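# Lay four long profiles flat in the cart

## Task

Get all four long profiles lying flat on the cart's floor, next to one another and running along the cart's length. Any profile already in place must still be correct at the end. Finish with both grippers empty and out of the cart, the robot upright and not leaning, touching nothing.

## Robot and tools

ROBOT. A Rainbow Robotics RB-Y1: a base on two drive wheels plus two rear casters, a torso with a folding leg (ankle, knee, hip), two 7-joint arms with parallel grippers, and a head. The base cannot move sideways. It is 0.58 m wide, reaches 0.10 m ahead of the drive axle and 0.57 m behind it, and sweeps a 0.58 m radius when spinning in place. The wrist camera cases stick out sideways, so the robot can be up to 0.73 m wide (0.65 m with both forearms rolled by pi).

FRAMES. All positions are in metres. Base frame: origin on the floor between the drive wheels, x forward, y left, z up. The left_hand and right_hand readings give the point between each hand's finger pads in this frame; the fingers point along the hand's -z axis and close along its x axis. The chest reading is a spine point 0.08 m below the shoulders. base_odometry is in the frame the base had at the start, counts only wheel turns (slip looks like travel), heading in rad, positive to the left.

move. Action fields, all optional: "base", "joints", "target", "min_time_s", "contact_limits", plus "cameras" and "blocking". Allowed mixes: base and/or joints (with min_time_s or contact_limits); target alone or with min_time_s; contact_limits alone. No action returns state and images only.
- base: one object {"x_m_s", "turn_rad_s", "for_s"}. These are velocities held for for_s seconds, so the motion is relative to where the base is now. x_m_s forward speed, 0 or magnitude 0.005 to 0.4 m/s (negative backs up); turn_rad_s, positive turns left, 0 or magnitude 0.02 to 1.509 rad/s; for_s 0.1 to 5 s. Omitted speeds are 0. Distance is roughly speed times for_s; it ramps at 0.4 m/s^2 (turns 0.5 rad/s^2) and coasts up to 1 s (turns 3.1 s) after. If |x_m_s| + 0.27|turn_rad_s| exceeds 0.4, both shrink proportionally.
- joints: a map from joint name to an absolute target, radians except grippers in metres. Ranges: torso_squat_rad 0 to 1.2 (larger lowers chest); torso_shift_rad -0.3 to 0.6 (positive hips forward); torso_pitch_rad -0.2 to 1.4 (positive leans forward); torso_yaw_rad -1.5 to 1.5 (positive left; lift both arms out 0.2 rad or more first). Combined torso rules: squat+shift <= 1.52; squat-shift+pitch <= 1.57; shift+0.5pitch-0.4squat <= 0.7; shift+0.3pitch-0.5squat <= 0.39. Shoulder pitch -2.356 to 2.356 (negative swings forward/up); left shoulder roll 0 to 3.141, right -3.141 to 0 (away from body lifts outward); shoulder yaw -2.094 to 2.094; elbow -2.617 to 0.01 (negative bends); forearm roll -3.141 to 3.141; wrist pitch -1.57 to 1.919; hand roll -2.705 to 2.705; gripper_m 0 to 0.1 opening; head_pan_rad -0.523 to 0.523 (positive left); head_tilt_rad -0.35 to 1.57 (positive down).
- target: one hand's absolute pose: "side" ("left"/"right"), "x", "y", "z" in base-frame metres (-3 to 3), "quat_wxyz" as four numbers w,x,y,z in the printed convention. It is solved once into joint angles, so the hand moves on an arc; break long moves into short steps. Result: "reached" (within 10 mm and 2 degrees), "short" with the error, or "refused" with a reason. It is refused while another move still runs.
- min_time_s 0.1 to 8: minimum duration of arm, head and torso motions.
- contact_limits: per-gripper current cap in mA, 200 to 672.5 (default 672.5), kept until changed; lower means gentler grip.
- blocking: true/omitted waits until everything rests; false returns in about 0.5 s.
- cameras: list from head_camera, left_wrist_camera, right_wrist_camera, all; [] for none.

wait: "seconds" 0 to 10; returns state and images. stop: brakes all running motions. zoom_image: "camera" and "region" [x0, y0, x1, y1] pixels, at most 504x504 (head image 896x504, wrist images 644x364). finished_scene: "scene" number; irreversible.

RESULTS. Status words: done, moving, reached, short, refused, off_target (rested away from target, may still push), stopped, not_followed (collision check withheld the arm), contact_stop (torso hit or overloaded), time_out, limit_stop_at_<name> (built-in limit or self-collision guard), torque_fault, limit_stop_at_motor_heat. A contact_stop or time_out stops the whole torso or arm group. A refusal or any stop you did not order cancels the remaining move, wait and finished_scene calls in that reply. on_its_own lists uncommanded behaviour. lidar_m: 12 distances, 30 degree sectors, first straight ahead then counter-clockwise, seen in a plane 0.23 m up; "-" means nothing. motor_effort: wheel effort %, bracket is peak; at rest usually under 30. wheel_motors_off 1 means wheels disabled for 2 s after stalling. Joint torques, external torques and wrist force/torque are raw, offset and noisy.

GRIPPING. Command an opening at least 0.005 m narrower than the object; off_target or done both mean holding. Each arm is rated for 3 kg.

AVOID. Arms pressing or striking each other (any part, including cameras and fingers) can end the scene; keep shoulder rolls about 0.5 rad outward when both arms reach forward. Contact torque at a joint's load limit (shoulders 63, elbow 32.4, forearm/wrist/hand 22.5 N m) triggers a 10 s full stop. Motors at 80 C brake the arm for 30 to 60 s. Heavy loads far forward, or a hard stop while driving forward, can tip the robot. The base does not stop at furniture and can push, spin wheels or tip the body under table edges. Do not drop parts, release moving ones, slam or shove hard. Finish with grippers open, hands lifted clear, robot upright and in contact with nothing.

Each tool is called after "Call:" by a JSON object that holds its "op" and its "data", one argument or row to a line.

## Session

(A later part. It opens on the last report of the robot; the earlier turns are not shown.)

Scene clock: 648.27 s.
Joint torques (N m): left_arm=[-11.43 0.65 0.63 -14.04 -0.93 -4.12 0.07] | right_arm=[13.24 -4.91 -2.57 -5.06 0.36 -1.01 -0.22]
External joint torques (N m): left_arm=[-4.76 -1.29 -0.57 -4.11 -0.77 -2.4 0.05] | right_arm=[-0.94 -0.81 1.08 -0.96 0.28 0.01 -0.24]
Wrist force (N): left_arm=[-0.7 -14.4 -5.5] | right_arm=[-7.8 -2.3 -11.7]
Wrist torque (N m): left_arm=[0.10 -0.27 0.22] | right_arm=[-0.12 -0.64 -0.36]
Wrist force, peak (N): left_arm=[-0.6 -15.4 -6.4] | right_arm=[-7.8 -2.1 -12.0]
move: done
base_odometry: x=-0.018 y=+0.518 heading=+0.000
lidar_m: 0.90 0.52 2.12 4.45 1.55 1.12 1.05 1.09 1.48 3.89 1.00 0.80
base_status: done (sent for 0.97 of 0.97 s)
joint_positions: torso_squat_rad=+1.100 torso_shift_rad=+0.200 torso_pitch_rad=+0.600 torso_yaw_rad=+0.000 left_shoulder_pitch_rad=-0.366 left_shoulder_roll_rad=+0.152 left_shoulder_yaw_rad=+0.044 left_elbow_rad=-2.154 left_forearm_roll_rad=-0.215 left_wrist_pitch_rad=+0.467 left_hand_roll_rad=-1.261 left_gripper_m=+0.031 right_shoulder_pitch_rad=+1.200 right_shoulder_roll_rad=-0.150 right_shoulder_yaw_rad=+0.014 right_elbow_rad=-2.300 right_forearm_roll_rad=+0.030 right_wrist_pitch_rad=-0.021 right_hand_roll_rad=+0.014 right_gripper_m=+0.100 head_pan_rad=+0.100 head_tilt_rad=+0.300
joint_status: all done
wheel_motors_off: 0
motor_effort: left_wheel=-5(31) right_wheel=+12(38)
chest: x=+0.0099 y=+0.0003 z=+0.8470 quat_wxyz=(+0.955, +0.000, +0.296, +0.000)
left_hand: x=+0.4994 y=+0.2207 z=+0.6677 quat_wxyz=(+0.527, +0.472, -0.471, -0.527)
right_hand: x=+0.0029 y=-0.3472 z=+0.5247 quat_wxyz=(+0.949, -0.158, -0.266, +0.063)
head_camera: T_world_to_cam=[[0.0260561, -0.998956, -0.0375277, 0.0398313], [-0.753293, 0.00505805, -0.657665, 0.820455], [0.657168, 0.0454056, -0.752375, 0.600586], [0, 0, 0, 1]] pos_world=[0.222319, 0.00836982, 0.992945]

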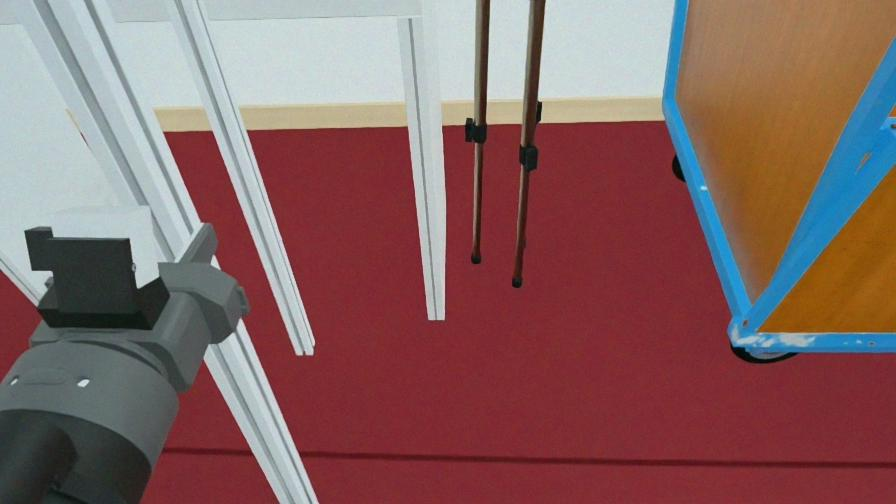

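Call:
{"op": "move", "data": {
  "base": {"turn_rad_s": 0.511, "for_s": 2.6},
  "cameras": []
}}

Call:
{"op": "move", "data": {
  "base": {"x_m_s": -0.3, "for_s": 3.9},
  "joints": {"left_shoulder_pitch_rad": -0.485, "left_shoulder_roll_rad": 0.0, "left_shoulder_yaw_rad": 0.188, "left_elbow_rad": -2.169, "left_forearm_roll_rad": 0.091, "left_wrist_pitch_rad": 0.454, "left_hand_roll_rad": -0.116},
  "min_time_s": 3.5,
  "cameras": ["left_wrist_camera"]
}}

Call:
{"op": "move", "data": {
  "base": {"turn_rad_s": -0.511, "for_s": 2.6},
  "joints": {"torso_squat_rad": 0.5, "torso_pitch_rad": 0.87, "torso_shift_rad": 0.184, "left_shoulder_pitch_rad": -0.694, "left_shoulder_roll_rad": 0.165, "left_shoulder_yaw_rad": -0.304, "left_elbow_rad": -2.145, "left_forearm_roll_rad": -0.595, "left_wrist_pitch_rad": 0.974, "left_hand_roll_rad": 0.599, "head_pan_rad": 0.0, "head_tilt_rad": -0.2},
  "min_time_s": 3,
  "cameras": ["head_camera", "left_wrist_camera"]
}}

Scene clock: 658.63 s.
Joint torques (N m): left_arm=[-11.51 1.85 0.83 -13.81 -0.9 -4.32 -0.04] | right_arm=[12.73 -4.34 -2.63 -4.91 0.19 -1.1 -0.39]
External joint torques (N m): left_arm=[-4.84 -0.08 -0.37 -3.88 -0.74 -2.54 -0.05] | right_arm=[-1.44 -0.25 1.02 -0.81 0.1 -0.08 -0.41]
Wrist force (N): left_arm=[-0.9 -14.7 -5.6] | right_arm=[-7.6 -2.1 -11.6]
Wrist torque (N m): left_arm=[-0.20 -0.26 0.22] | right_arm=[-0.15 -0.62 -0.36]
Wrist force, peak (N): left_arm=[-1.1 -15.1 -5.4] | right_arm=[-8.0 -2.2 -11.9]
move: done
base_odometry: x=-0.018 y=+0.518 heading=+1.327
lidar_m: 3.07 0.52 1.22 1.08 1.08 1.24 2.17 1.39 0.81 0.80 0.89 1.20
base_status: done (sent for 2.6 of 2.6 s)
joint_positions: torso_squat_rad=+1.100 torso_shift_rad=+0.200 torso_pitch_rad=+0.600 torso_yaw_rad=+0.000 left_shoulder_pitch_rad=-0.366 left_shoulder_roll_rad=+0.152 left_shoulder_yaw_rad=+0.044 left_elbow_rad=-2.154 left_forearm_roll_rad=-0.215 left_wrist_pitch_rad=+0.467 left_hand_roll_rad=-1.261 left_gripper_m=+0.031 right_shoulder_pitch_rad=+1.200 right_shoulder_roll_rad=-0.150 right_shoulder_yaw_rad=+0.014 right_elbow_rad=-2.300 right_forearm_roll_rad=+0.030 right_wrist_pitch_rad=-0.021 right_hand_roll_rad=+0.014 right_gripper_m=+0.100 head_pan_rad=+0.100 head_tilt_rad=+0.300
joint_status: not commanded
wheel_motors_off: 0
motor_effort: left_wheel=+2(32) right_wheel=+15(41)
chest: x=+0.0099 y=+0.0003 z=+0.8470 quat_wxyz=(+0.955, +0.000, +0.296, +0.000)
left_hand: x=+0.4994 y=+0.2207 z=+0.6677 quat_wxyz=(+0.527, +0.472, -0.471, -0.527)
right_hand: x=+0.0029 y=-0.3472 z=+0.5247 quat_wxyz=(+0.949, -0.158, -0.266, +0.063)

Scene clock: 663.77 s.
Joint torques (N m): left_arm=[-13.87 0.62 -0.11 -13.83 0.26 -4 0.18] | right_arm=[12.55 -4.37 -2.68 -5.11 0.52 -1.25 -0.17]
External joint torques (N m): left_arm=[-5.72 -0.65 0.23 -4.09 0.17 -2.16 0.23] | right_arm=[-1.62 -0.28 0.98 -1.01 0.43 -0.23 -0.19]
Wrist force (N): left_arm=[-15.8 -0.2 -3.7] | right_arm=[-8.0 -2.1 -11.6]
Wrist torque (N m): left_arm=[-0.25 -0.45 0.37] | right_arm=[-0.14 -0.64 -0.35]
Wrist force, peak (N): left_arm=[-17.3 -0.3 -4.0] | right_arm=[-7.9 -2.3 -11.9]
move: done
base_odometry: x=-0.300 y=-0.618 heading=+1.328
lidar_m: 3.65 1.52 0.90 0.78 0.78 0.90 1.57 3.59 2.05 0.99 0.99 1.18
base_status: done (sent for 3.9 of 3.9 s)
joint_positions: torso_squat_rad=+1.100 torso_shift_rad=+0.200 torso_pitch_rad=+0.600 torso_yaw_rad=+0.000 left_shoulder_pitch_rad=-0.484 left_shoulder_roll_rad=+0.000 left_shoulder_yaw_rad=+0.188 left_elbow_rad=-2.168 left_forearm_roll_rad=+0.091 left_wrist_pitch_rad=+0.455 left_hand_roll_rad=-0.116 left_gripper_m=+0.031 right_shoulder_pitch_rad=+1.200 right_shoulder_roll_rad=-0.150 right_shoulder_yaw_rad=+0.014 right_elbow_rad=-2.300 right_forearm_roll_rad=+0.030 right_wrist_pitch_rad=-0.021 right_hand_roll_rad=+0.014 right_gripper_m=+0.100 head_pan_rad=+0.100 head_tilt_rad=+0.300
joint_status: all done
wheel_motors_off: 0
motor_effort: left_wheel=+9(36) right_wheel=-5(34)
chest: x=+0.0099 y=+0.0003 z=+0.8470 quat_wxyz=(+0.955, +0.000, +0.296, +0.000)
left_hand: x=+0.5196 y=+0.2203 z=+0.7177 quat_wxyz=(+0.708, -0.002, -0.706, -0.003)
right_hand: x=+0.0028 y=-0.3472 z=+0.5247 quat_wxyz=(+0.949, -0.158, -0.266, +0.063)
left_wrist_camera: T_world_to_cam=[[-0.0308054, 0.0198456, 0.999328, -0.706205], [-0.481635, -0.876368, 0.00255678, 0.473434], [0.87583, -0.481233, 0.0365552, -0.296557], [0, 0, 0, 1]] pos_world=[0.466001, 0.286204, 0.715361]

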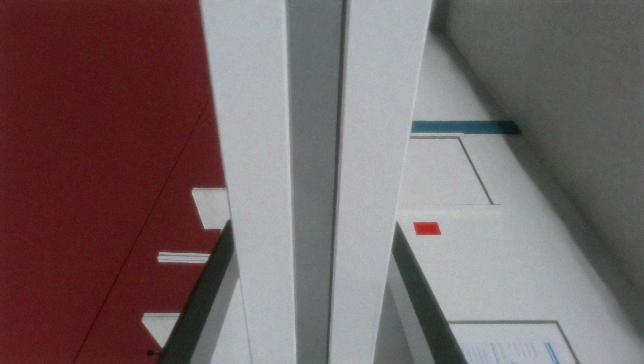

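Scene clock: 667.73 s.
Joint torques (N m): left_arm=[-11.27 -0.17 -1.1 -12.53 -2.2 -3.1 0.22] | right_arm=[13.97 -4.68 -2.63 -2.04 0.08 -0.69 -0.26]
External joint torques (N m): left_arm=[-4.09 1.46 -1.07 -2.98 -1.46 -1.7 0.26] | right_arm=[-1.66 -0.82 0.87 -0.67 0.06 -0.16 -0.28]
Wrist force (N): left_arm=[-15.3 0.2 -9.9] | right_arm=[-6.1 -2.2 -12.3]
Wrist torque (N m): left_arm=[-0.36 -0.50 0.37] | right_arm=[-0.14 -0.52 -0.33]
Wrist force, peak (N): left_arm=[-15.2 -0.7 -10.3] | right_arm=[-7.9 -2.1 -12.1]
move: done
base_odometry: x=-0.300 y=-0.618 heading=+0.000
lidar_m: 0.98 1.02 1.68 3.17 1.12 0.81 0.75 0.79 1.06 2.80 2.60 1.03
base_status: done (sent for 2.6 of 2.6 s)
joint_positions: torso_squat_rad=+0.500 torso_shift_rad=+0.184 torso_pitch_rad=+0.871 torso_yaw_rad=+0.000 left_shoulder_pitch_rad=-0.693 left_shoulder_roll_rad=+0.165 left_shoulder_yaw_rad=-0.304 left_elbow_rad=-2.144 left_forearm_roll_rad=-0.595 left_wrist_pitch_rad=+0.974 left_hand_roll_rad=+0.599 left_gripper_m=+0.031 right_shoulder_pitch_rad=+1.200 right_shoulder_roll_rad=-0.150 right_shoulder_yaw_rad=+0.014 right_elbow_rad=-2.300 right_forearm_roll_rad=+0.030 right_wrist_pitch_rad=-0.021 right_hand_roll_rad=+0.014 right_gripper_m=+0.100 head_pan_rad=+0.000 head_tilt_rad=-0.200
joint_status: all done
wheel_motors_off: 0
motor_effort: left_wheel=+12(40) right_wheel=-1(31)
chest: x=+0.1212 y=+0.0003 z=+1.0838 quat_wxyz=(+0.907, +0.000, +0.422, +0.000)
left_hand: x=+0.5794 y=+0.1037 z=+0.8185 quat_wxyz=(+0.851, +0.001, -0.525, +0.000)
right_hand: x=+0.0283 y=-0.3472 z=+0.7751 quat_wxyz=(+0.976, -0.149, -0.136, +0.084)
head_camera: T_world_to_cam=[[-0.0588783, -0.99825, 0.00545514, 0.0164686], [-0.582124, 0.0298942, -0.81255, 1.19633], [0.810965, -0.0510171, -0.582866, 0.404452], [0, 0, 0, 1]] pos_world=[0.369384, 0.00131053, 1.20773]
left_wrist_camera: T_world_to_cam=[[0.416648, 0.0200194, 0.908847, -0.98793], [-0.423339, -0.880463, 0.213468, 0.19381], [0.80448, -0.473691, -0.358369, -0.0448062], [0, 0, 0, 1]] pos_world=[0.529713, 0.169197, 0.840448]

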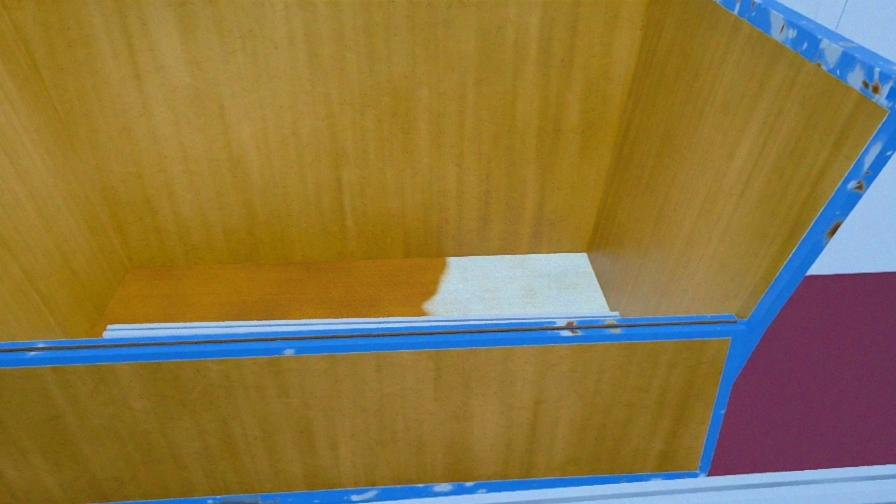

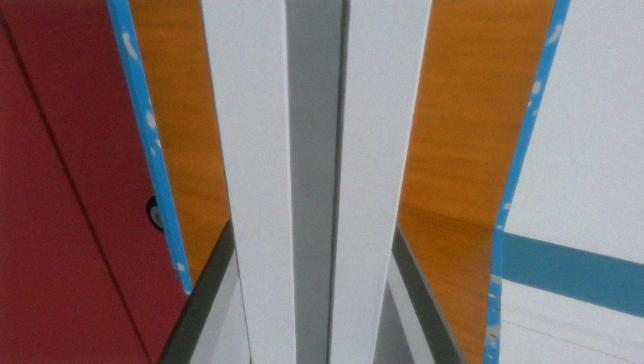

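Call:
{"op": "move", "data": {
  "base": {"x_m_s": 0.3, "for_s": 1.4},
  "joints": {"head_pan_rad": 0.52, "head_tilt_rad": 0.15},
  "cameras": ["head_camera"]
}}

Call:
{"op": "zoom_image", "data": {
  "camera": "head_camera",
  "region": [0, 150, 200, 350]
}}

Call:
{"op": "move", "data": {
  "joints": {"head_pan_rad": -0.4, "head_tilt_rad": 0.15},
  "cameras": ["head_camera"]
}}

Scene clock: 675.63 s.
Joint torques (N m): left_arm=[-10.45 -0.69 -1.37 -12.84 -2.1 -3.02 0.53] | right_arm=[14.37 -4.56 -2.52 -1.94 0.3 -0.64 -0.2]
External joint torques (N m): left_arm=[-3.27 0.94 -1.34 -3.29 -1.36 -1.62 0.58] | right_arm=[-1.26 -0.71 0.99 -0.58 0.27 -0.1 -0.21]
Wrist force (N): left_arm=[-14.8 0.0 -9.7] | right_arm=[-6.1 -2.2 -12.4]
Wrist torque (N m): left_arm=[-0.32 -0.46 0.39] | right_arm=[-0.14 -0.51 -0.35]
Wrist force, peak (N): left_arm=[-15.3 0.0 -11.3] | right_arm=[-6.1 -2.3 -12.7]
move: done
base_odometry: x=+0.120 y=-0.618 heading=+0.000
lidar_m: 0.56 0.60 0.81 4.90 1.72 1.26 1.17 1.22 1.65 4.35 2.00 0.59
base_status: done (sent for 1.4 of 1.4 s)
joint_positions: torso_squat_rad=+0.500 torso_shift_rad=+0.184 torso_pitch_rad=+0.871 torso_yaw_rad=+0.000 left_shoulder_pitch_rad=-0.693 left_shoulder_roll_rad=+0.165 left_shoulder_yaw_rad=-0.304 left_elbow_rad=-2.144 left_forearm_roll_rad=-0.595 left_wrist_pitch_rad=+0.974 left_hand_roll_rad=+0.599 left_gripper_m=+0.031 right_shoulder_pitch_rad=+1.200 right_shoulder_roll_rad=-0.150 right_shoulder_yaw_rad=+0.014 right_elbow_rad=-2.300 right_forearm_roll_rad=+0.030 right_wrist_pitch_rad=-0.021 right_hand_roll_rad=+0.014 right_gripper_m=+0.100 head_pan_rad=+0.520 head_tilt_rad=+0.150
joint_status: all done
wheel_motors_off: 0
motor_effort: left_wheel=-3(44) right_wheel=-2(36)
chest: x=+0.1212 y=+0.0003 z=+1.0838 quat_wxyz=(+0.907, +0.000, +0.422, +0.000)
left_hand: x=+0.5794 y=+0.1037 z=+0.8186 quat_wxyz=(+0.851, +0.001, -0.526, +0.000)
right_hand: x=+0.0283 y=-0.3472 z=+0.7751 quat_wxyz=(+0.976, -0.149, -0.136, +0.084)
head_camera: T_world_to_cam=[[0.270413, -0.893192, -0.359284, 0.357593], [-0.826618, -0.0240948, -0.562248, 0.967521], [0.493538, 0.449029, -0.744844, 0.689463], [0, 0, 0, 1]] pos_world=[0.362796, 0.0331224, 1.18601]

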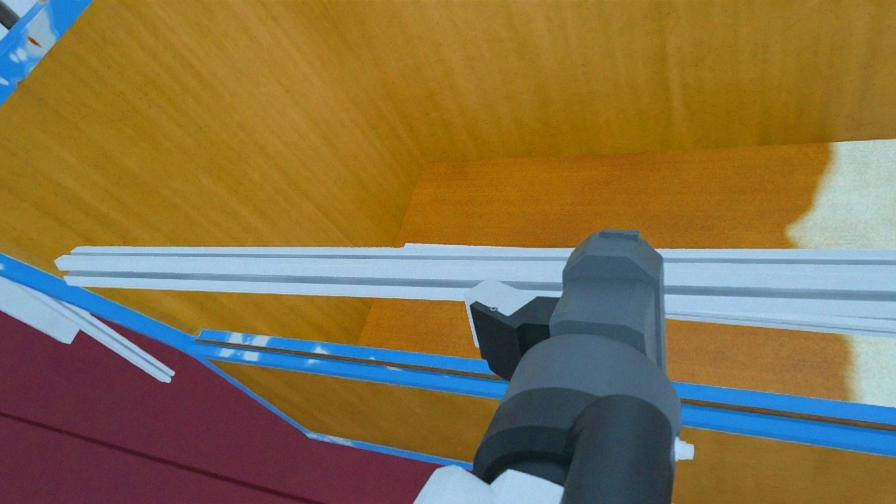

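Scaled by 2.520 (camera's finer frame: 1280x720).

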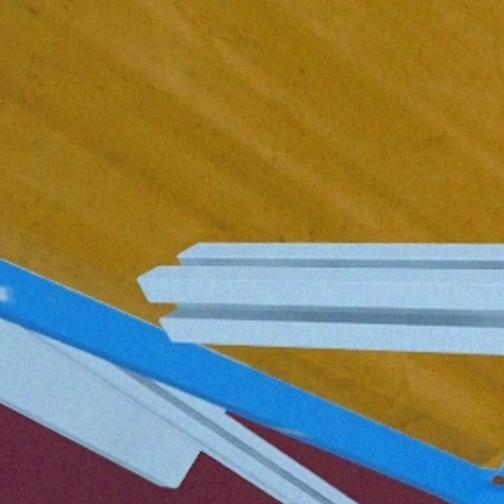

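Scene clock: 676.93 s.
Joint torques (N m): left_arm=[-10.67 -0.47 -1.28 -13.14 -2.16 -3.08 0.41] | right_arm=[14.32 -4.18 -2.82 -1.65 0.09 -0.79 -0.34]
External joint torques (N m): left_arm=[-3.49 1.16 -1.25 -3.6 -1.42 -1.67 0.46] | right_arm=[-1.31 -0.33 0.69 -0.29 0.06 -0.26 -0.36]
Wrist force (N): left_arm=[-14.8 0.1 -9.9] | right_arm=[-6.3 -2.1 -12.8]
Wrist torque (N m): left_arm=[-0.29 -0.45 0.38] | right_arm=[-0.15 -0.53 -0.34]
Wrist force, peak (N): left_arm=[-15.2 0.2 -10.2] | right_arm=[-6.3 -2.1 -12.8]
move: done
base_odometry: x=+0.120 y=-0.618 heading=+0.000
lidar_m: 0.57 0.59 0.81 4.90 1.73 1.23 1.18 1.22 1.65 4.34 1.99 0.59
base_status: not commanded
joint_positions: torso_squat_rad=+0.500 torso_shift_rad=+0.184 torso_pitch_rad=+0.871 torso_yaw_rad=+0.000 left_shoulder_pitch_rad=-0.693 left_shoulder_roll_rad=+0.165 left_shoulder_yaw_rad=-0.304 left_elbow_rad=-2.144 left_forearm_roll_rad=-0.595 left_wrist_pitch_rad=+0.974 left_hand_roll_rad=+0.599 left_gripper_m=+0.031 right_shoulder_pitch_rad=+1.200 right_shoulder_roll_rad=-0.150 right_shoulder_yaw_rad=+0.014 right_elbow_rad=-2.300 right_forearm_roll_rad=+0.030 right_wrist_pitch_rad=-0.021 right_hand_roll_rad=+0.014 right_gripper_m=+0.100 head_pan_rad=-0.400 head_tilt_rad=+0.150
joint_status: all done
wheel_motors_off: 0
motor_effort: left_wheel=-2(3) right_wheel=-3(5)
chest: x=+0.1212 y=+0.0003 z=+1.0838 quat_wxyz=(+0.907, +0.000, +0.422, +0.000)
left_hand: x=+0.5794 y=+0.1037 z=+0.8186 quat_wxyz=(+0.851, +0.001, -0.526, +0.000)
right_hand: x=+0.0283 y=-0.3472 z=+0.7751 quat_wxyz=(+0.976, -0.149, -0.136, +0.084)
head_camera: T_world_to_cam=[[-0.301424, -0.898413, 0.319371, -0.289101], [-0.812557, 0.0667774, -0.579044, 0.983543], [0.498894, -0.434045, -0.75014, 0.694613], [0, 0, 0, 1]] pos_world=[0.365504, -0.0239176, 1.1829]

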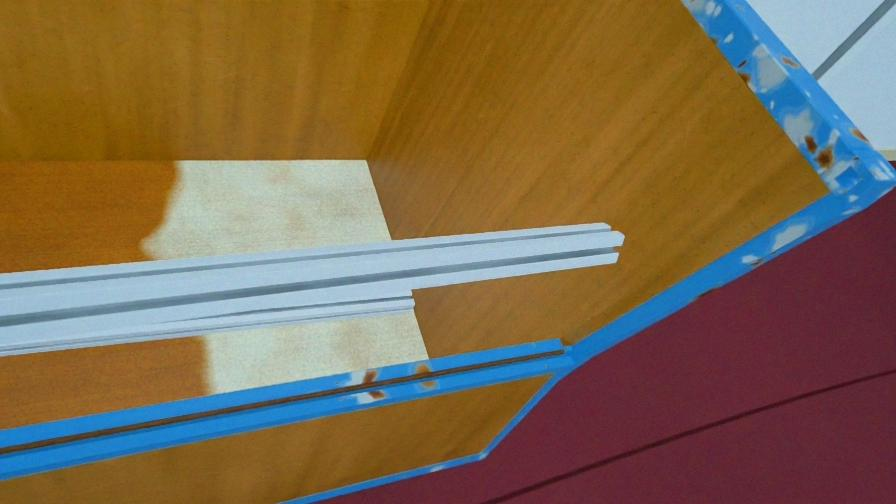

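Call:
{"op": "move", "data": {
  "base": {"x_m_s": 0.2, "for_s": 1.35},
  "joints": {"head_pan_rad": 0.0, "head_tilt_rad": 0.1},
  "cameras": []
}}

Call:
{"op": "move", "data": {
  "target": {"side": "left", "x": 0.525, "y": 0.104, "z": 0.6, "quat_wxyz": [0.9997, -0.026, 0, 0]},
  "min_time_s": 2,
  "cameras": ["head_camera"]
}}

Call:
{"op": "move", "data": {
  "target": {"side": "left", "x": 0.517, "y": 0.104, "z": 0.54, "quat_wxyz": [0.9997, -0.026, 0, 0]},
  "min_time_s": 0.8,
  "cameras": ["head_camera"]
}}

Scene clock: 688.43 s.
Joint torques (N m): left_arm=[-10.45 0.02 -0.81 -13.05 -2.14 -3.06 0.39] | right_arm=[14.69 -4.3 -2.39 -1.64 0.16 -0.62 -0.26]
External joint torques (N m): left_arm=[-3.26 1.65 -0.78 -3.51 -1.4 -1.65 0.44] | right_arm=[-0.94 -0.44 1.11 -0.28 0.13 -0.08 -0.27]
Wrist force (N): left_arm=[-14.6 0.3 -9.6] | right_arm=[-6.2 -2.1 -12.3]
Wrist torque (N m): left_arm=[-0.35 -0.45 0.38] | right_arm=[-0.16 -0.53 -0.35]
Wrist force, peak (N): left_arm=[-15.6 0.0 -10.8] | right_arm=[-6.2 -2.3 -12.7]
move: done
base_odometry: x=+0.394 y=-0.618 heading=+0.000
lidar_m: 0.29 0.30 0.43 2.01 2.13 1.53 1.45 1.51 2.03 4.65 0.43 0.30
base_status: done (sent for 1.37 of 1.37 s)
joint_positions: torso_squat_rad=+0.500 torso_shift_rad=+0.184 torso_pitch_rad=+0.871 torso_yaw_rad=+0.000 left_shoulder_pitch_rad=-0.693 left_shoulder_roll_rad=+0.165 left_shoulder_yaw_rad=-0.304 left_elbow_rad=-2.144 left_forearm_roll_rad=-0.595 left_wrist_pitch_rad=+0.974 left_hand_roll_rad=+0.599 left_gripper_m=+0.031 right_shoulder_pitch_rad=+1.200 right_shoulder_roll_rad=-0.150 right_shoulder_yaw_rad=+0.014 right_elbow_rad=-2.300 right_forearm_roll_rad=+0.030 right_wrist_pitch_rad=-0.021 right_hand_roll_rad=+0.014 right_gripper_m=+0.100 head_pan_rad=+0.000 head_tilt_rad=+0.100
joint_status: all done
wheel_motors_off: 0
motor_effort: left_wheel=+0(25) right_wheel=+0(30)
chest: x=+0.1211 y=+0.0003 z=+1.0838 quat_wxyz=(+0.907, +0.000, +0.422, +0.000)
left_hand: x=+0.5794 y=+0.1037 z=+0.8187 quat_wxyz=(+0.851, +0.001, -0.526, +0.000)
right_hand: x=+0.0283 y=-0.3472 z=+0.7751 quat_wxyz=(+0.976, -0.149, -0.136, +0.084)

Scene clock: 690.77 s.
Joint torques (N m): left_arm=[-17.54 0.97 0.92 -9.75 -0.23 -0.08 0.02] | right_arm=[14.6 -4.46 -2.46 -1.68 0.16 -0.56 -0.44]
External joint torques (N m): left_arm=[-3.72 0.15 0.51 -1.57 -0.33 0.03 0.02] | right_arm=[-1.02 -0.6 1.05 -0.32 0.13 -0.03 -0.45]
Wrist force (N): left_arm=[-0.8 0.5 -18.6] | right_arm=[-6.2 -2.4 -12.4]
Wrist torque (N m): left_arm=[-0.48 -0.22 0.22] | right_arm=[-0.12 -0.54 -0.35]
Wrist force, peak (N): left_arm=[-2.6 0.3 -19.4] | right_arm=[-6.4 -2.2 -12.7]
move: done
base_odometry: x=+0.394 y=-0.618 heading=+0.000
lidar_m: 0.29 0.30 0.43 2.01 2.11 1.54 1.45 1.51 2.05 4.65 0.43 0.31
base_status: not commanded
joint_positions: torso_squat_rad=+0.500 torso_shift_rad=+0.184 torso_pitch_rad=+0.871 torso_yaw_rad=+0.000 left_shoulder_pitch_rad=-1.181 left_shoulder_roll_rad=+0.164 left_shoulder_yaw_rad=-0.015 left_elbow_rad=-1.229 left_forearm_roll_rad=+0.097 left_wrist_pitch_rad=+1.487 left_hand_roll_rad=+0.329 left_gripper_m=+0.031 right_shoulder_pitch_rad=+1.200 right_shoulder_roll_rad=-0.150 right_shoulder_yaw_rad=+0.014 right_elbow_rad=-2.300 right_forearm_roll_rad=+0.030 right_wrist_pitch_rad=-0.021 right_hand_roll_rad=+0.014 right_gripper_m=+0.100 head_pan_rad=+0.000 head_tilt_rad=+0.100
joint_status: all done
wheel_motors_off: 0
motor_effort: left_wheel=+0(2) right_wheel=+0(3)
chest: x=+0.1211 y=+0.0003 z=+1.0838 quat_wxyz=(+0.907, +0.000, +0.422, +0.000)
left_hand: x=+0.5243 y=+0.1042 z=+0.5996 quat_wxyz=(+1.000, -0.026, +0.001, +0.000)
left_hand_status: reached (checked arc, planned for 2.0 s): 1 mm and 0.1 deg off.
right_hand: x=+0.0283 y=-0.3472 z=+0.7751 quat_wxyz=(+0.976, -0.149, -0.136, +0.084)
head_camera: T_world_to_cam=[[-0.0548423, -0.998237, 0.0227028, -0.00540623], [-0.796191, 0.0299985, -0.604301, 1.00903], [0.602554, -0.051217, -0.796433, 0.720018], [0, 0, 0, 1]] pos_world=[0.369232, 0.0012111, 1.18332]

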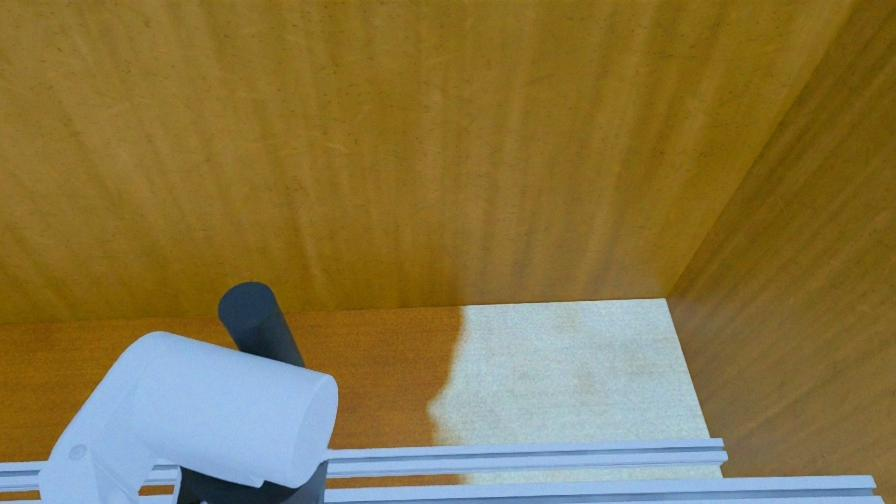

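Scene clock: 691.90 s.
Joint torques (N m): left_arm=[-18.06 -0.03 0.52 -9.24 -0.16 0.17 -0.01] | right_arm=[14.46 -4.31 -3.1 -1.69 0.13 -0.67 -0.18]
External joint torques (N m): left_arm=[-4.17 -0.85 0.24 -1.81 -0.26 0.28 -0.01] | right_arm=[-1.16 -0.46 0.41 -0.32 0.1 -0.13 -0.19]
Wrist force (N): left_arm=[-1.0 1.2 -18.5] | right_arm=[-6.2 -2.1 -12.5]
Wrist torque (N m): left_arm=[-0.47 -0.26 0.16] | right_arm=[-0.14 -0.53 -0.35]
Wrist force, peak (N): left_arm=[-2.6 0.9 -19.9] | right_arm=[-6.4 -2.1 -12.6]
move: done
base_odometry: x=+0.394 y=-0.618 heading=+0.000
lidar_m: 0.28 0.31 0.42 2.01 2.12 1.53 1.45 1.50 2.04 4.66 0.42 0.31
base_status: not commanded
joint_positions: torso_squat_rad=+0.500 torso_shift_rad=+0.184 torso_pitch_rad=+0.871 torso_yaw_rad=+0.000 left_shoulder_pitch_rad=-1.234 left_shoulder_roll_rad=+0.154 left_shoulder_yaw_rad=-0.010 left_elbow_rad=-0.910 left_forearm_roll_rad=+0.094 left_wrist_pitch_rad=+1.218 left_hand_roll_rad=+0.313 left_gripper_m=+0.031 right_shoulder_pitch_rad=+1.200 right_shoulder_roll_rad=-0.150 right_shoulder_yaw_rad=+0.014 right_elbow_rad=-2.300 right_forearm_roll_rad=+0.030 right_wrist_pitch_rad=-0.021 right_hand_roll_rad=+0.014 right_gripper_m=+0.100 head_pan_rad=+0.000 head_tilt_rad=+0.100
joint_status: all done
wheel_motors_off: 0
motor_effort: left_wheel=+0(1) right_wheel=+0(3)
chest: x=+0.1211 y=+0.0003 z=+1.0838 quat_wxyz=(+0.907, +0.000, +0.422, +0.000)
left_hand: x=+0.5160 y=+0.1044 z=+0.5401 quat_wxyz=(+1.000, -0.026, -0.001, +0.000)
left_hand_status: reached (checked arc, planned for 0.8 s): 1 mm and 0.1 deg off.
right_hand: x=+0.0283 y=-0.3472 z=+0.7751 quat_wxyz=(+0.976, -0.149, -0.136, +0.084)
head_camera: T_world_to_cam=[[-0.054902, -0.998232, 0.0227825, -0.00547838], [-0.79619, 0.0299979, -0.604303, 1.00903], [0.602551, -0.0513167, -0.796429, 0.720014], [0, 0, 0, 1]] pos_world=[0.369233, 0.00121127, 1.18332]

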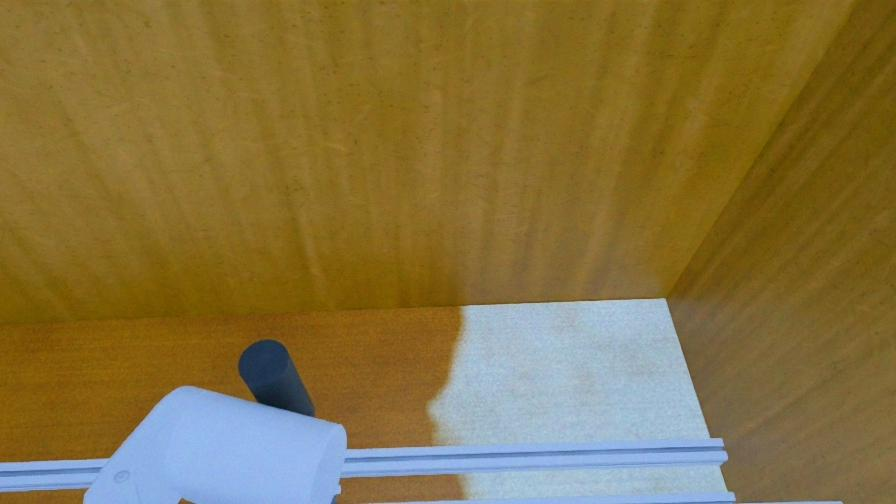

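Call:
{"op": "move", "data": {
  "target": {"side": "left", "x": 0.517, "y": 0.104, "z": 0.508, "quat_wxyz": [0.9997, -0.026, 0, 0]},
  "min_time_s": 0.7,
  "cameras": []
}}

Call:
{"op": "move", "data": {
  "joints": {"torso_squat_rad": 0.88, "torso_shift_rad": 0.2555, "torso_pitch_rad": 0.87, "head_pan_rad": 0.0, "head_tilt_rad": 0.2},
  "cameras": ["head_camera", "left_wrist_camera"]
}}

Call:
{"op": "move", "data": {
  "joints": {"head_pan_rad": 0.45, "head_tilt_rad": 0.15},
  "cameras": ["head_camera"]
}}

Call:
{"op": "move", "data": {
  "joints": {"head_pan_rad": -0.35, "head_tilt_rad": 0.15},
  "cameras": ["head_camera"]
}}

Scene clock: 701.77 s.
Joint torques (N m): left_arm=[-18.34 2.04 0.77 -8.07 0.05 -0.03 0.11] | right_arm=[14.38 -4.49 -2.88 -1.81 0.12 -0.61 -0.25]
External joint torques (N m): left_arm=[-3.64 0.86 0.58 -1.65 -0.04 0.1 0.12] | right_arm=[-1.24 -0.63 0.62 -0.44 0.09 -0.07 -0.26]
Wrist force (N): left_arm=[-0.9 1.0 -18.3] | right_arm=[-5.9 -2.3 -12.2]
Wrist torque (N m): left_arm=[-0.06 -0.21 0.25] | right_arm=[-0.12 -0.51 -0.35]
Wrist force, peak (N): left_arm=[-3.7 2.1 -20.1] | right_arm=[-6.3 -2.4 -12.7]
move: done
base_odometry: x=+0.394 y=-0.618 heading=+0.000
lidar_m: 0.29 0.30 0.42 2.02 2.12 1.54 1.45 1.51 2.03 4.66 0.42 0.31
base_status: not commanded
joint_positions: torso_squat_rad=+0.500 torso_shift_rad=+0.184 torso_pitch_rad=+0.871 torso_yaw_rad=+0.000 left_shoulder_pitch_rad=-1.358 left_shoulder_roll_rad=+0.153 left_shoulder_yaw_rad=+0.008 left_elbow_rad=-0.568 left_forearm_roll_rad=+0.106 left_wrist_pitch_rad=+0.994 left_hand_roll_rad=+0.293 left_gripper_m=+0.031 right_shoulder_pitch_rad=+1.200 right_shoulder_roll_rad=-0.150 right_shoulder_yaw_rad=+0.014 right_elbow_rad=-2.300 right_forearm_roll_rad=+0.030 right_wrist_pitch_rad=-0.021 right_hand_roll_rad=+0.014 right_gripper_m=+0.100 head_pan_rad=+0.000 head_tilt_rad=+0.100
joint_status: all done
wheel_motors_off: 0
motor_effort: left_wheel=+0(1) right_wheel=+1(4)
chest: x=+0.1211 y=+0.0003 z=+1.0838 quat_wxyz=(+0.907, +0.000, +0.422, +0.000)
left_hand: x=+0.5159 y=+0.1044 z=+0.5082 quat_wxyz=(+1.000, -0.026, -0.002, +0.000)
left_hand_status: reached (checked arc, planned for 0.7 s): 1 mm and 0.3 deg off.
right_hand: x=+0.0283 y=-0.3472 z=+0.7752 quat_wxyz=(+0.976, -0.149, -0.136, +0.084)

Scene clock: 703.90 s.
Joint torques (N m): left_arm=[-18.72 0.6 0.53 -7.89 -0.3 0.2 0.35] | right_arm=[14.34 -4.45 -2.57 -1.88 0.15 -0.74 -0.18]
External joint torques (N m): left_arm=[-4.02 -0.58 0.34 -1.47 -0.39 0.32 0.35] | right_arm=[-1.29 -0.6 0.94 -0.52 0.13 -0.2 -0.19]
Wrist force (N): left_arm=[-0.4 1.0 -18.8] | right_arm=[-6.1 -2.3 -12.5]
Wrist torque (N m): left_arm=[-0.40 -0.17 0.25] | right_arm=[-0.13 -0.53 -0.34]
Wrist force, peak (N): left_arm=[-0.8 1.0 -19.2] | right_arm=[-6.9 -2.3 -12.7]
move: done
base_odometry: x=+0.394 y=-0.618 heading=+0.000
lidar_m: 0.29 0.30 0.43 2.01 2.11 1.53 1.45 1.51 2.03 4.66 0.43 0.30
base_status: not commanded
joint_positions: torso_squat_rad=+0.880 torso_shift_rad=+0.256 torso_pitch_rad=+0.870 torso_yaw_rad=+0.000 left_shoulder_pitch_rad=-1.358 left_shoulder_roll_rad=+0.153 left_shoulder_yaw_rad=+0.008 left_elbow_rad=-0.568 left_forearm_roll_rad=+0.106 left_wrist_pitch_rad=+0.994 left_hand_roll_rad=+0.293 left_gripper_m=+0.031 right_shoulder_pitch_rad=+1.200 right_shoulder_roll_rad=-0.150 right_shoulder_yaw_rad=+0.014 right_elbow_rad=-2.300 right_forearm_roll_rad=+0.030 right_wrist_pitch_rad=-0.021 right_hand_roll_rad=+0.014 right_gripper_m=+0.100 head_pan_rad=+0.000 head_tilt_rad=+0.200
joint_status: all done
wheel_motors_off: 0
motor_effort: left_wheel=+1(1) right_wheel=+0(5)
chest: x=+0.1214 y=+0.0003 z=+0.9115 quat_wxyz=(+0.907, +0.000, +0.422, +0.000)
left_hand: x=+0.5162 y=+0.1044 z=+0.3358 quat_wxyz=(+1.000, -0.026, -0.002, +0.000)
right_hand: x=+0.0286 y=-0.3472 z=+0.6028 quat_wxyz=(+0.976, -0.149, -0.136, +0.084)
head_camera: T_world_to_cam=[[-0.0524049, -0.998227, 0.0282259, -0.00782008], [-0.852446, 0.0299928, -0.521955, 0.837014], [0.520183, -0.0514141, -0.852506, 0.663672], [0, 0, 0, 1]] pos_world=[0.367868, 0.00121144, 1.00289]
left_wrist_camera: T_world_to_cam=[[0.999013, 0.0231906, 0.0378743, -0.531483], [0.0000301008, -0.853183, 0.521612, -0.054172], [0.0444102, -0.521097, -0.852342, 0.396525], [0, 0, 0, 1]] pos_world=[0.51335, 0.172734, 0.386361]

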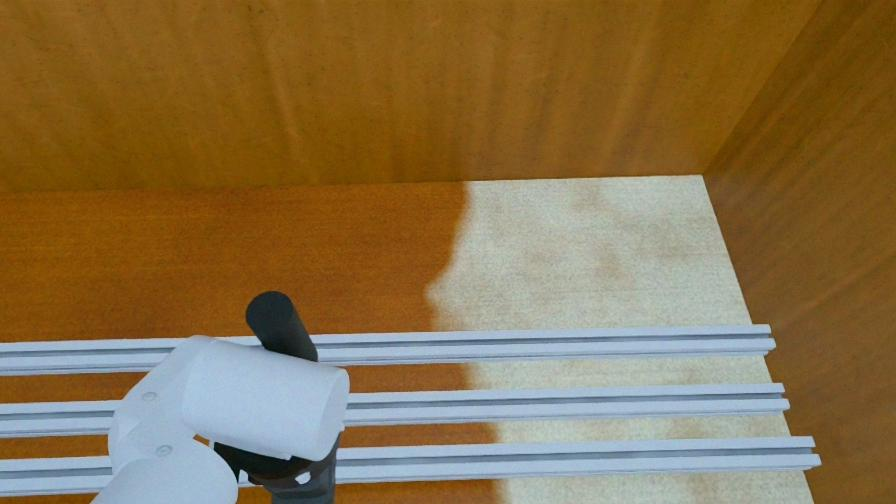

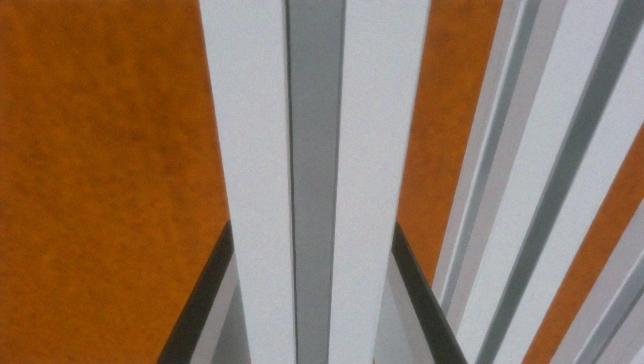

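Scene clock: 704.87 s.
Joint torques (N m): left_arm=[-18.82 1.25 0.93 -8 -0.33 0 0.13] | right_arm=[14.44 -3.83 -2.39 -1.81 0.14 -0.52 -0.28]
External joint torques (N m): left_arm=[-4.12 0.07 0.75 -1.58 -0.42 0.12 0.13] | right_arm=[-1.19 0.03 1.12 -0.45 0.12 0.02 -0.29]
Wrist force (N): left_arm=[-0.5 1.3 -18.4] | right_arm=[-6.3 -2.5 -12.1]
Wrist torque (N m): left_arm=[-0.53 -0.19 0.24] | right_arm=[-0.14 -0.56 -0.35]
Wrist force, peak (N): left_arm=[-0.3 1.5 -19.2] | right_arm=[-6.5 -2.5 -12.5]
move: done
base_odometry: x=+0.394 y=-0.618 heading=+0.000
lidar_m: 0.29 0.30 0.43 2.01 2.13 1.53 1.45 1.50 2.04 4.66 0.42 0.31
base_status: not commanded
joint_positions: torso_squat_rad=+0.880 torso_shift_rad=+0.256 torso_pitch_rad=+0.870 torso_yaw_rad=+0.000 left_shoulder_pitch_rad=-1.358 left_shoulder_roll_rad=+0.153 left_shoulder_yaw_rad=+0.008 left_elbow_rad=-0.568 left_forearm_roll_rad=+0.106 left_wrist_pitch_rad=+0.994 left_hand_roll_rad=+0.293 left_gripper_m=+0.031 right_shoulder_pitch_rad=+1.200 right_shoulder_roll_rad=-0.150 right_shoulder_yaw_rad=+0.014 right_elbow_rad=-2.300 right_forearm_roll_rad=+0.030 right_wrist_pitch_rad=-0.021 right_hand_roll_rad=+0.014 right_gripper_m=+0.100 head_pan_rad=+0.450 head_tilt_rad=+0.150
joint_status: all done
wheel_motors_off: 0
motor_effort: left_wheel=+0(1) right_wheel=-1(2)
chest: x=+0.1214 y=+0.0003 z=+0.9115 quat_wxyz=(+0.907, +0.000, +0.422, +0.000)
left_hand: x=+0.5162 y=+0.1044 z=+0.3358 quat_wxyz=(+1.000, -0.026, -0.002, +0.000)
right_hand: x=+0.0286 y=-0.3472 z=+0.6028 quat_wxyz=(+0.976, -0.149, -0.136, +0.084)
head_camera: T_world_to_cam=[[0.229533, -0.922426, -0.310556, 0.25757], [-0.827439, -0.0169221, -0.561301, 0.870096], [0.512503, 0.385804, -0.767135, 0.578385], [0, 0, 0, 1]] pos_world=[0.364406, 0.0291695, 1.01207]

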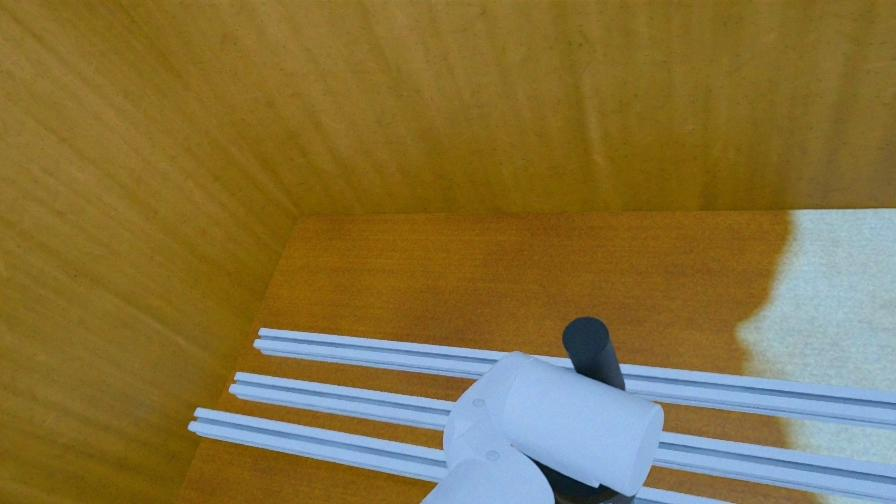

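Scene clock: 706.07 s.
Joint torques (N m): left_arm=[-18.44 1.72 0.6 -8.16 -0.12 0.03 0.05] | right_arm=[14.55 -4.54 -2.45 -1.65 0.27 -0.69 -0.33]
External joint torques (N m): left_arm=[-3.74 0.54 0.41 -1.74 -0.21 0.15 0.05] | right_arm=[-1.08 -0.68 1.06 -0.29 0.24 -0.15 -0.35]
Wrist force (N): left_arm=[-0.5 1.3 -18.5] | right_arm=[-6.3 -2.1 -12.5]
Wrist torque (N m): left_arm=[-0.51 -0.18 0.26] | right_arm=[-0.16 -0.57 -0.34]
Wrist force, peak (N): left_arm=[-0.4 1.4 -18.9] | right_arm=[-6.2 -2.1 -12.6]
move: done
base_odometry: x=+0.394 y=-0.618 heading=+0.000
lidar_m: 0.29 0.30 0.42 2.01 2.12 1.52 1.44 1.50 2.05 4.66 0.42 0.31
base_status: not commanded
joint_positions: torso_squat_rad=+0.880 torso_shift_rad=+0.256 torso_pitch_rad=+0.870 torso_yaw_rad=+0.000 left_shoulder_pitch_rad=-1.358 left_shoulder_roll_rad=+0.153 left_shoulder_yaw_rad=+0.008 left_elbow_rad=-0.568 left_forearm_roll_rad=+0.106 left_wrist_pitch_rad=+0.994 left_hand_roll_rad=+0.293 left_gripper_m=+0.031 right_shoulder_pitch_rad=+1.200 right_shoulder_roll_rad=-0.150 right_shoulder_yaw_rad=+0.014 right_elbow_rad=-2.300 right_forearm_roll_rad=+0.030 right_wrist_pitch_rad=-0.021 right_hand_roll_rad=+0.014 right_gripper_m=+0.100 head_pan_rad=-0.350 head_tilt_rad=+0.150
joint_status: all done
wheel_motors_off: 0
motor_effort: left_wheel=+0(1) right_wheel=+0(3)
chest: x=+0.1214 y=+0.0003 z=+0.9115 quat_wxyz=(+0.907, +0.000, +0.422, +0.000)
left_hand: x=+0.5162 y=+0.1044 z=+0.3358 quat_wxyz=(+1.000, -0.026, -0.002, +0.000)
right_hand: x=+0.0286 y=-0.3472 z=+0.6028 quat_wxyz=(+0.976, -0.149, -0.136, +0.084)
head_camera: T_world_to_cam=[[-0.272161, -0.919186, 0.28465, -0.206939], [-0.814637, 0.0626532, -0.576577, 0.882057], [0.512148, -0.388808, -0.765855, 0.577507], [0, 0, 0, 1]] pos_world=[0.366467, -0.0209401, 1.00977]

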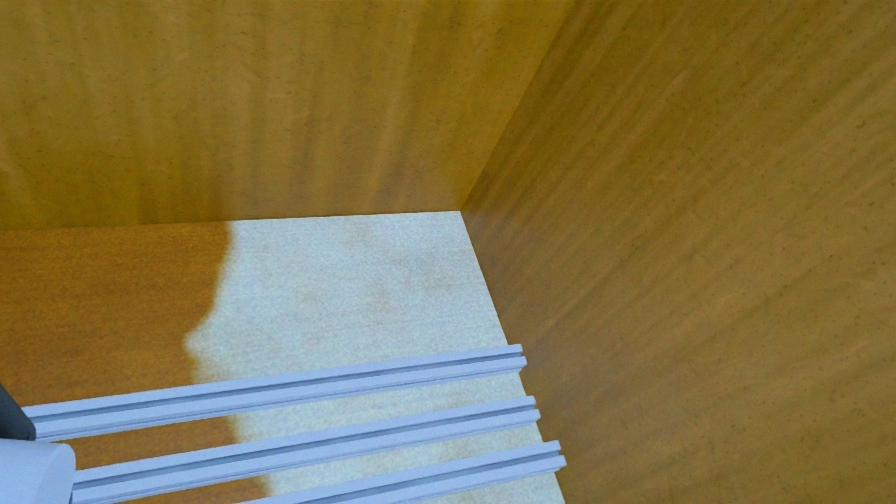

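Call:
{"op": "move", "data": {
  "joints": {"torso_squat_rad": 0.925, "torso_shift_rad": 0.27, "torso_pitch_rad": 0.87, "head_pan_rad": 0.0, "head_tilt_rad": 0.15},
  "cameras": []
}}

Call:
{"op": "move", "data": {
  "target": {"side": "left", "x": 0.515, "y": 0.11, "z": 0.309, "quat_wxyz": [0.9997, -0.026, 0, 0]},
  "min_time_s": 0.7,
  "cameras": ["head_camera"]
}}

Call:
{"op": "move", "data": {
  "target": {"side": "left", "x": 0.515, "y": 0.11, "z": 0.303, "quat_wxyz": [0.9997, -0.026, 0, 0]},
  "min_time_s": 0.5,
  "cameras": ["left_wrist_camera"]
}}

Scene clock: 721.53 s.
Joint torques (N m): left_arm=[-18.69 0.71 0.52 -8.18 -0.09 0.1 0.22] | right_arm=[14.68 -4.2 -2.36 -1.98 0.15 -0.51 -0.29]
External joint torques (N m): left_arm=[-3.99 -0.47 0.33 -1.76 -0.18 0.23 0.22] | right_arm=[-0.95 -0.34 1.15 -0.62 0.12 0.02 -0.3]
Wrist force (N): left_arm=[-0.6 1.2 -17.4] | right_arm=[-6.4 -2.1 -12.4]
Wrist torque (N m): left_arm=[-0.89 -0.23 0.24] | right_arm=[-0.15 -0.60 -0.35]
Wrist force, peak (N): left_arm=[-0.8 1.4 -19.7] | right_arm=[-6.3 -2.0 -12.7]
move: done
base_odometry: x=+0.394 y=-0.618 heading=+0.000
lidar_m: 0.29 0.30 0.43 2.01 2.13 1.54 1.45 1.50 2.04 4.66 0.43 0.31
base_status: not commanded
joint_positions: torso_squat_rad=+0.925 torso_shift_rad=+0.270 torso_pitch_rad=+0.870 torso_yaw_rad=+0.000 left_shoulder_pitch_rad=-1.358 left_shoulder_roll_rad=+0.153 left_shoulder_yaw_rad=+0.008 left_elbow_rad=-0.568 left_forearm_roll_rad=+0.106 left_wrist_pitch_rad=+0.994 left_hand_roll_rad=+0.293 left_gripper_m=+0.031 right_shoulder_pitch_rad=+1.200 right_shoulder_roll_rad=-0.150 right_shoulder_yaw_rad=+0.014 right_elbow_rad=-2.300 right_forearm_roll_rad=+0.030 right_wrist_pitch_rad=-0.021 right_hand_roll_rad=+0.014 right_gripper_m=+0.100 head_pan_rad=+0.000 head_tilt_rad=+0.150
joint_status: all done
wheel_motors_off: 0
motor_effort: left_wheel=+0(1) right_wheel=-2(3)
chest: x=+0.1210 y=+0.0003 z=+0.8860 quat_wxyz=(+0.907, +0.000, +0.422, +0.000)
left_hand: x=+0.5159 y=+0.1044 z=+0.3103 quat_wxyz=(+1.000, -0.026, -0.002, +0.000)
right_hand: x=+0.0283 y=-0.3472 z=+0.5773 quat_wxyz=(+0.976, -0.149, -0.136, +0.084)

Scene clock: 722.57 s.
Joint torques (N m): left_arm=[-17.45 2.32 0.6 -6.85 -0.21 0.42 -0.37] | right_arm=[14.16 -4.58 -2.86 -1.9 0.25 -0.5 -0.15]
External joint torques (N m): left_arm=[-2.83 0.95 0.39 -0.47 -0.3 0.53 -0.37] | right_arm=[-1.47 -0.72 0.64 -0.53 0.22 0.04 -0.16]
Wrist force (N): left_arm=[-0.4 0.7 -17.7] | right_arm=[-6.3 -2.2 -12.3]
Wrist torque (N m): left_arm=[-0.97 -0.23 0.36] | right_arm=[-0.13 -0.58 -0.35]
Wrist force, peak (N): left_arm=[-0.4 0.9 -18.1] | right_arm=[-6.4 -2.3 -12.5]
move: done
base_odometry: x=+0.394 y=-0.618 heading=+0.000
lidar_m: 0.29 0.30 0.43 2.01 2.12 1.54 1.45 1.50 2.03 4.67 0.42 0.31
base_status: not commanded
joint_positions: torso_squat_rad=+0.925 torso_shift_rad=+0.270 torso_pitch_rad=+0.870 torso_yaw_rad=+0.000 left_shoulder_pitch_rad=-1.354 left_shoulder_roll_rad=+0.161 left_shoulder_yaw_rad=+0.012 left_elbow_rad=-0.566 left_forearm_roll_rad=+0.114 left_wrist_pitch_rad=+0.995 left_hand_roll_rad=+0.281 left_gripper_m=+0.031 right_shoulder_pitch_rad=+1.200 right_shoulder_roll_rad=-0.150 right_shoulder_yaw_rad=+0.014 right_elbow_rad=-2.300 right_forearm_roll_rad=+0.030 right_wrist_pitch_rad=-0.021 right_hand_roll_rad=+0.014 right_gripper_m=+0.100 head_pan_rad=+0.000 head_tilt_rad=+0.150
joint_status: all done
wheel_motors_off: 0
motor_effort: left_wheel=+0(1) right_wheel=+0(3)
chest: x=+0.1210 y=+0.0003 z=+0.8860 quat_wxyz=(+0.907, +0.000, +0.422, +0.000)
left_hand: x=+0.5145 y=+0.1098 z=+0.3088 quat_wxyz=(+1.000, -0.026, +0.000, +0.000)
left_hand_status: reached (checked arc, planned for 0.7 s): 1 mm and 0.0 deg off.
right_hand: x=+0.0283 y=-0.3472 z=+0.5773 quat_wxyz=(+0.976, -0.149, -0.136, +0.084)
head_camera: T_world_to_cam=[[-0.0536961, -0.998232, 0.0254949, -0.00402888], [-0.825319, 0.0299936, -0.56387, 0.857464], [0.562108, -0.0513191, -0.82547, 0.603118], [0, 0, 0, 1]] pos_world=[0.368447, 0.00121127, 0.981457]

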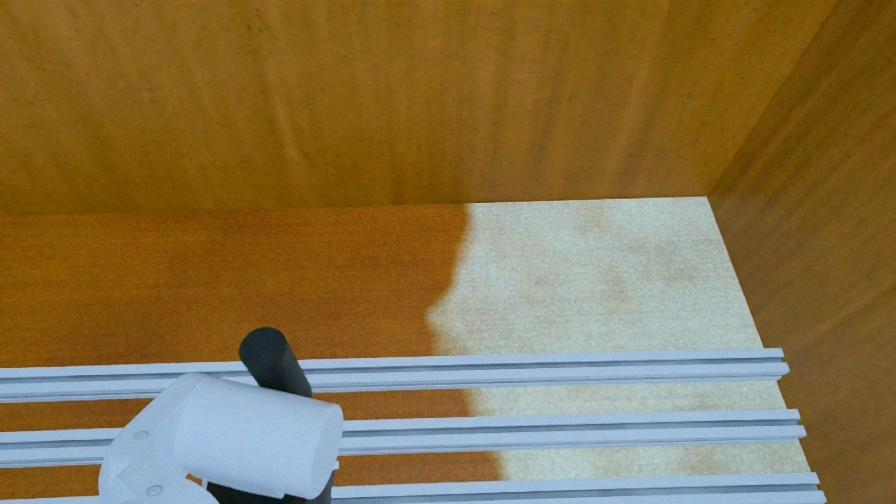

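Scene clock: 723.50 s.
Joint torques (N m): left_arm=[-17.08 1.6 -0.02 -6.87 -0.23 -1.3 -0.17] | right_arm=[14.46 -4.06 -2.85 -2.02 0.23 -0.59 -0.23]
External joint torques (N m): left_arm=[-2.16 0.08 -0.2 -0.84 -0.31 -1.19 -0.17] | right_arm=[-1.16 -0.21 0.66 -0.65 0.2 -0.05 -0.24]
Wrist force (N): left_arm=[-4.6 0.8 -6.8] | right_arm=[-6.7 -2.1 -12.3]
Wrist torque (N m): left_arm=[-0.21 -0.20 0.21] | right_arm=[-0.14 -0.61 -0.34]
Wrist force, peak (N): left_arm=[-18.6 3.3 23.5] | right_arm=[-6.4 -2.4 -12.6]
move: done
base_odometry: x=+0.394 y=-0.618 heading=+0.000
lidar_m: 0.29 0.30 0.42 2.01 2.11 1.53 1.45 1.50 2.04 4.66 0.43 0.31
base_status: not commanded
joint_positions: torso_squat_rad=+0.925 torso_shift_rad=+0.270 torso_pitch_rad=+0.870 torso_yaw_rad=+0.000 left_shoulder_pitch_rad=-1.399 left_shoulder_roll_rad=+0.162 left_shoulder_yaw_rad=+0.018 left_elbow_rad=-0.458 left_forearm_roll_rad=+0.121 left_wrist_pitch_rad=+0.930 left_hand_roll_rad=+0.273 left_gripper_m=+0.031 right_shoulder_pitch_rad=+1.200 right_shoulder_roll_rad=-0.150 right_shoulder_yaw_rad=+0.014 right_elbow_rad=-2.300 right_forearm_roll_rad=+0.030 right_wrist_pitch_rad=-0.021 right_hand_roll_rad=+0.014 right_gripper_m=+0.100 head_pan_rad=+0.000 head_tilt_rad=+0.150
joint_status: all done
wheel_motors_off: 0
motor_effort: left_wheel=+0(4) right_wheel=+0(4)
chest: x=+0.1209 y=+0.0003 z=+0.8861 quat_wxyz=(+0.907, +0.000, +0.421, +0.000)
left_hand: x=+0.5145 y=+0.1101 z=+0.3033 quat_wxyz=(+1.000, -0.026, -0.001, +0.000)
left_hand_status: reached (checked arc, planned for 0.5 s): 1 mm and 0.1 deg off.
right_hand: x=+0.0282 y=-0.3472 z=+0.5773 quat_wxyz=(+0.976, -0.149, -0.137, +0.084)
left_wrist_camera: T_world_to_cam=[[0.999141, 0.0226776, 0.0346978, -0.527742], [0.00127525, -0.853494, 0.521101, -0.032813], [0.0414317, -0.520609, -0.85279, 0.373549], [0, 0, 0, 1]] pos_world=[0.511854, 0.178435, 0.353969]

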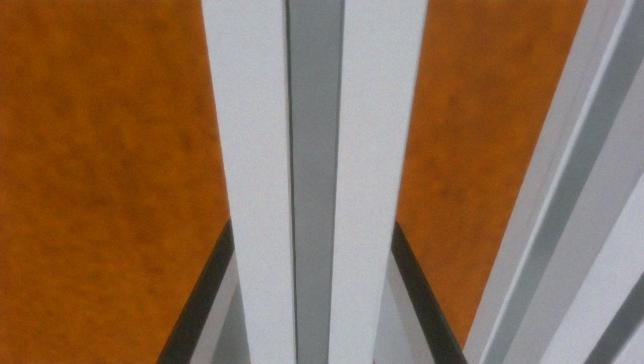

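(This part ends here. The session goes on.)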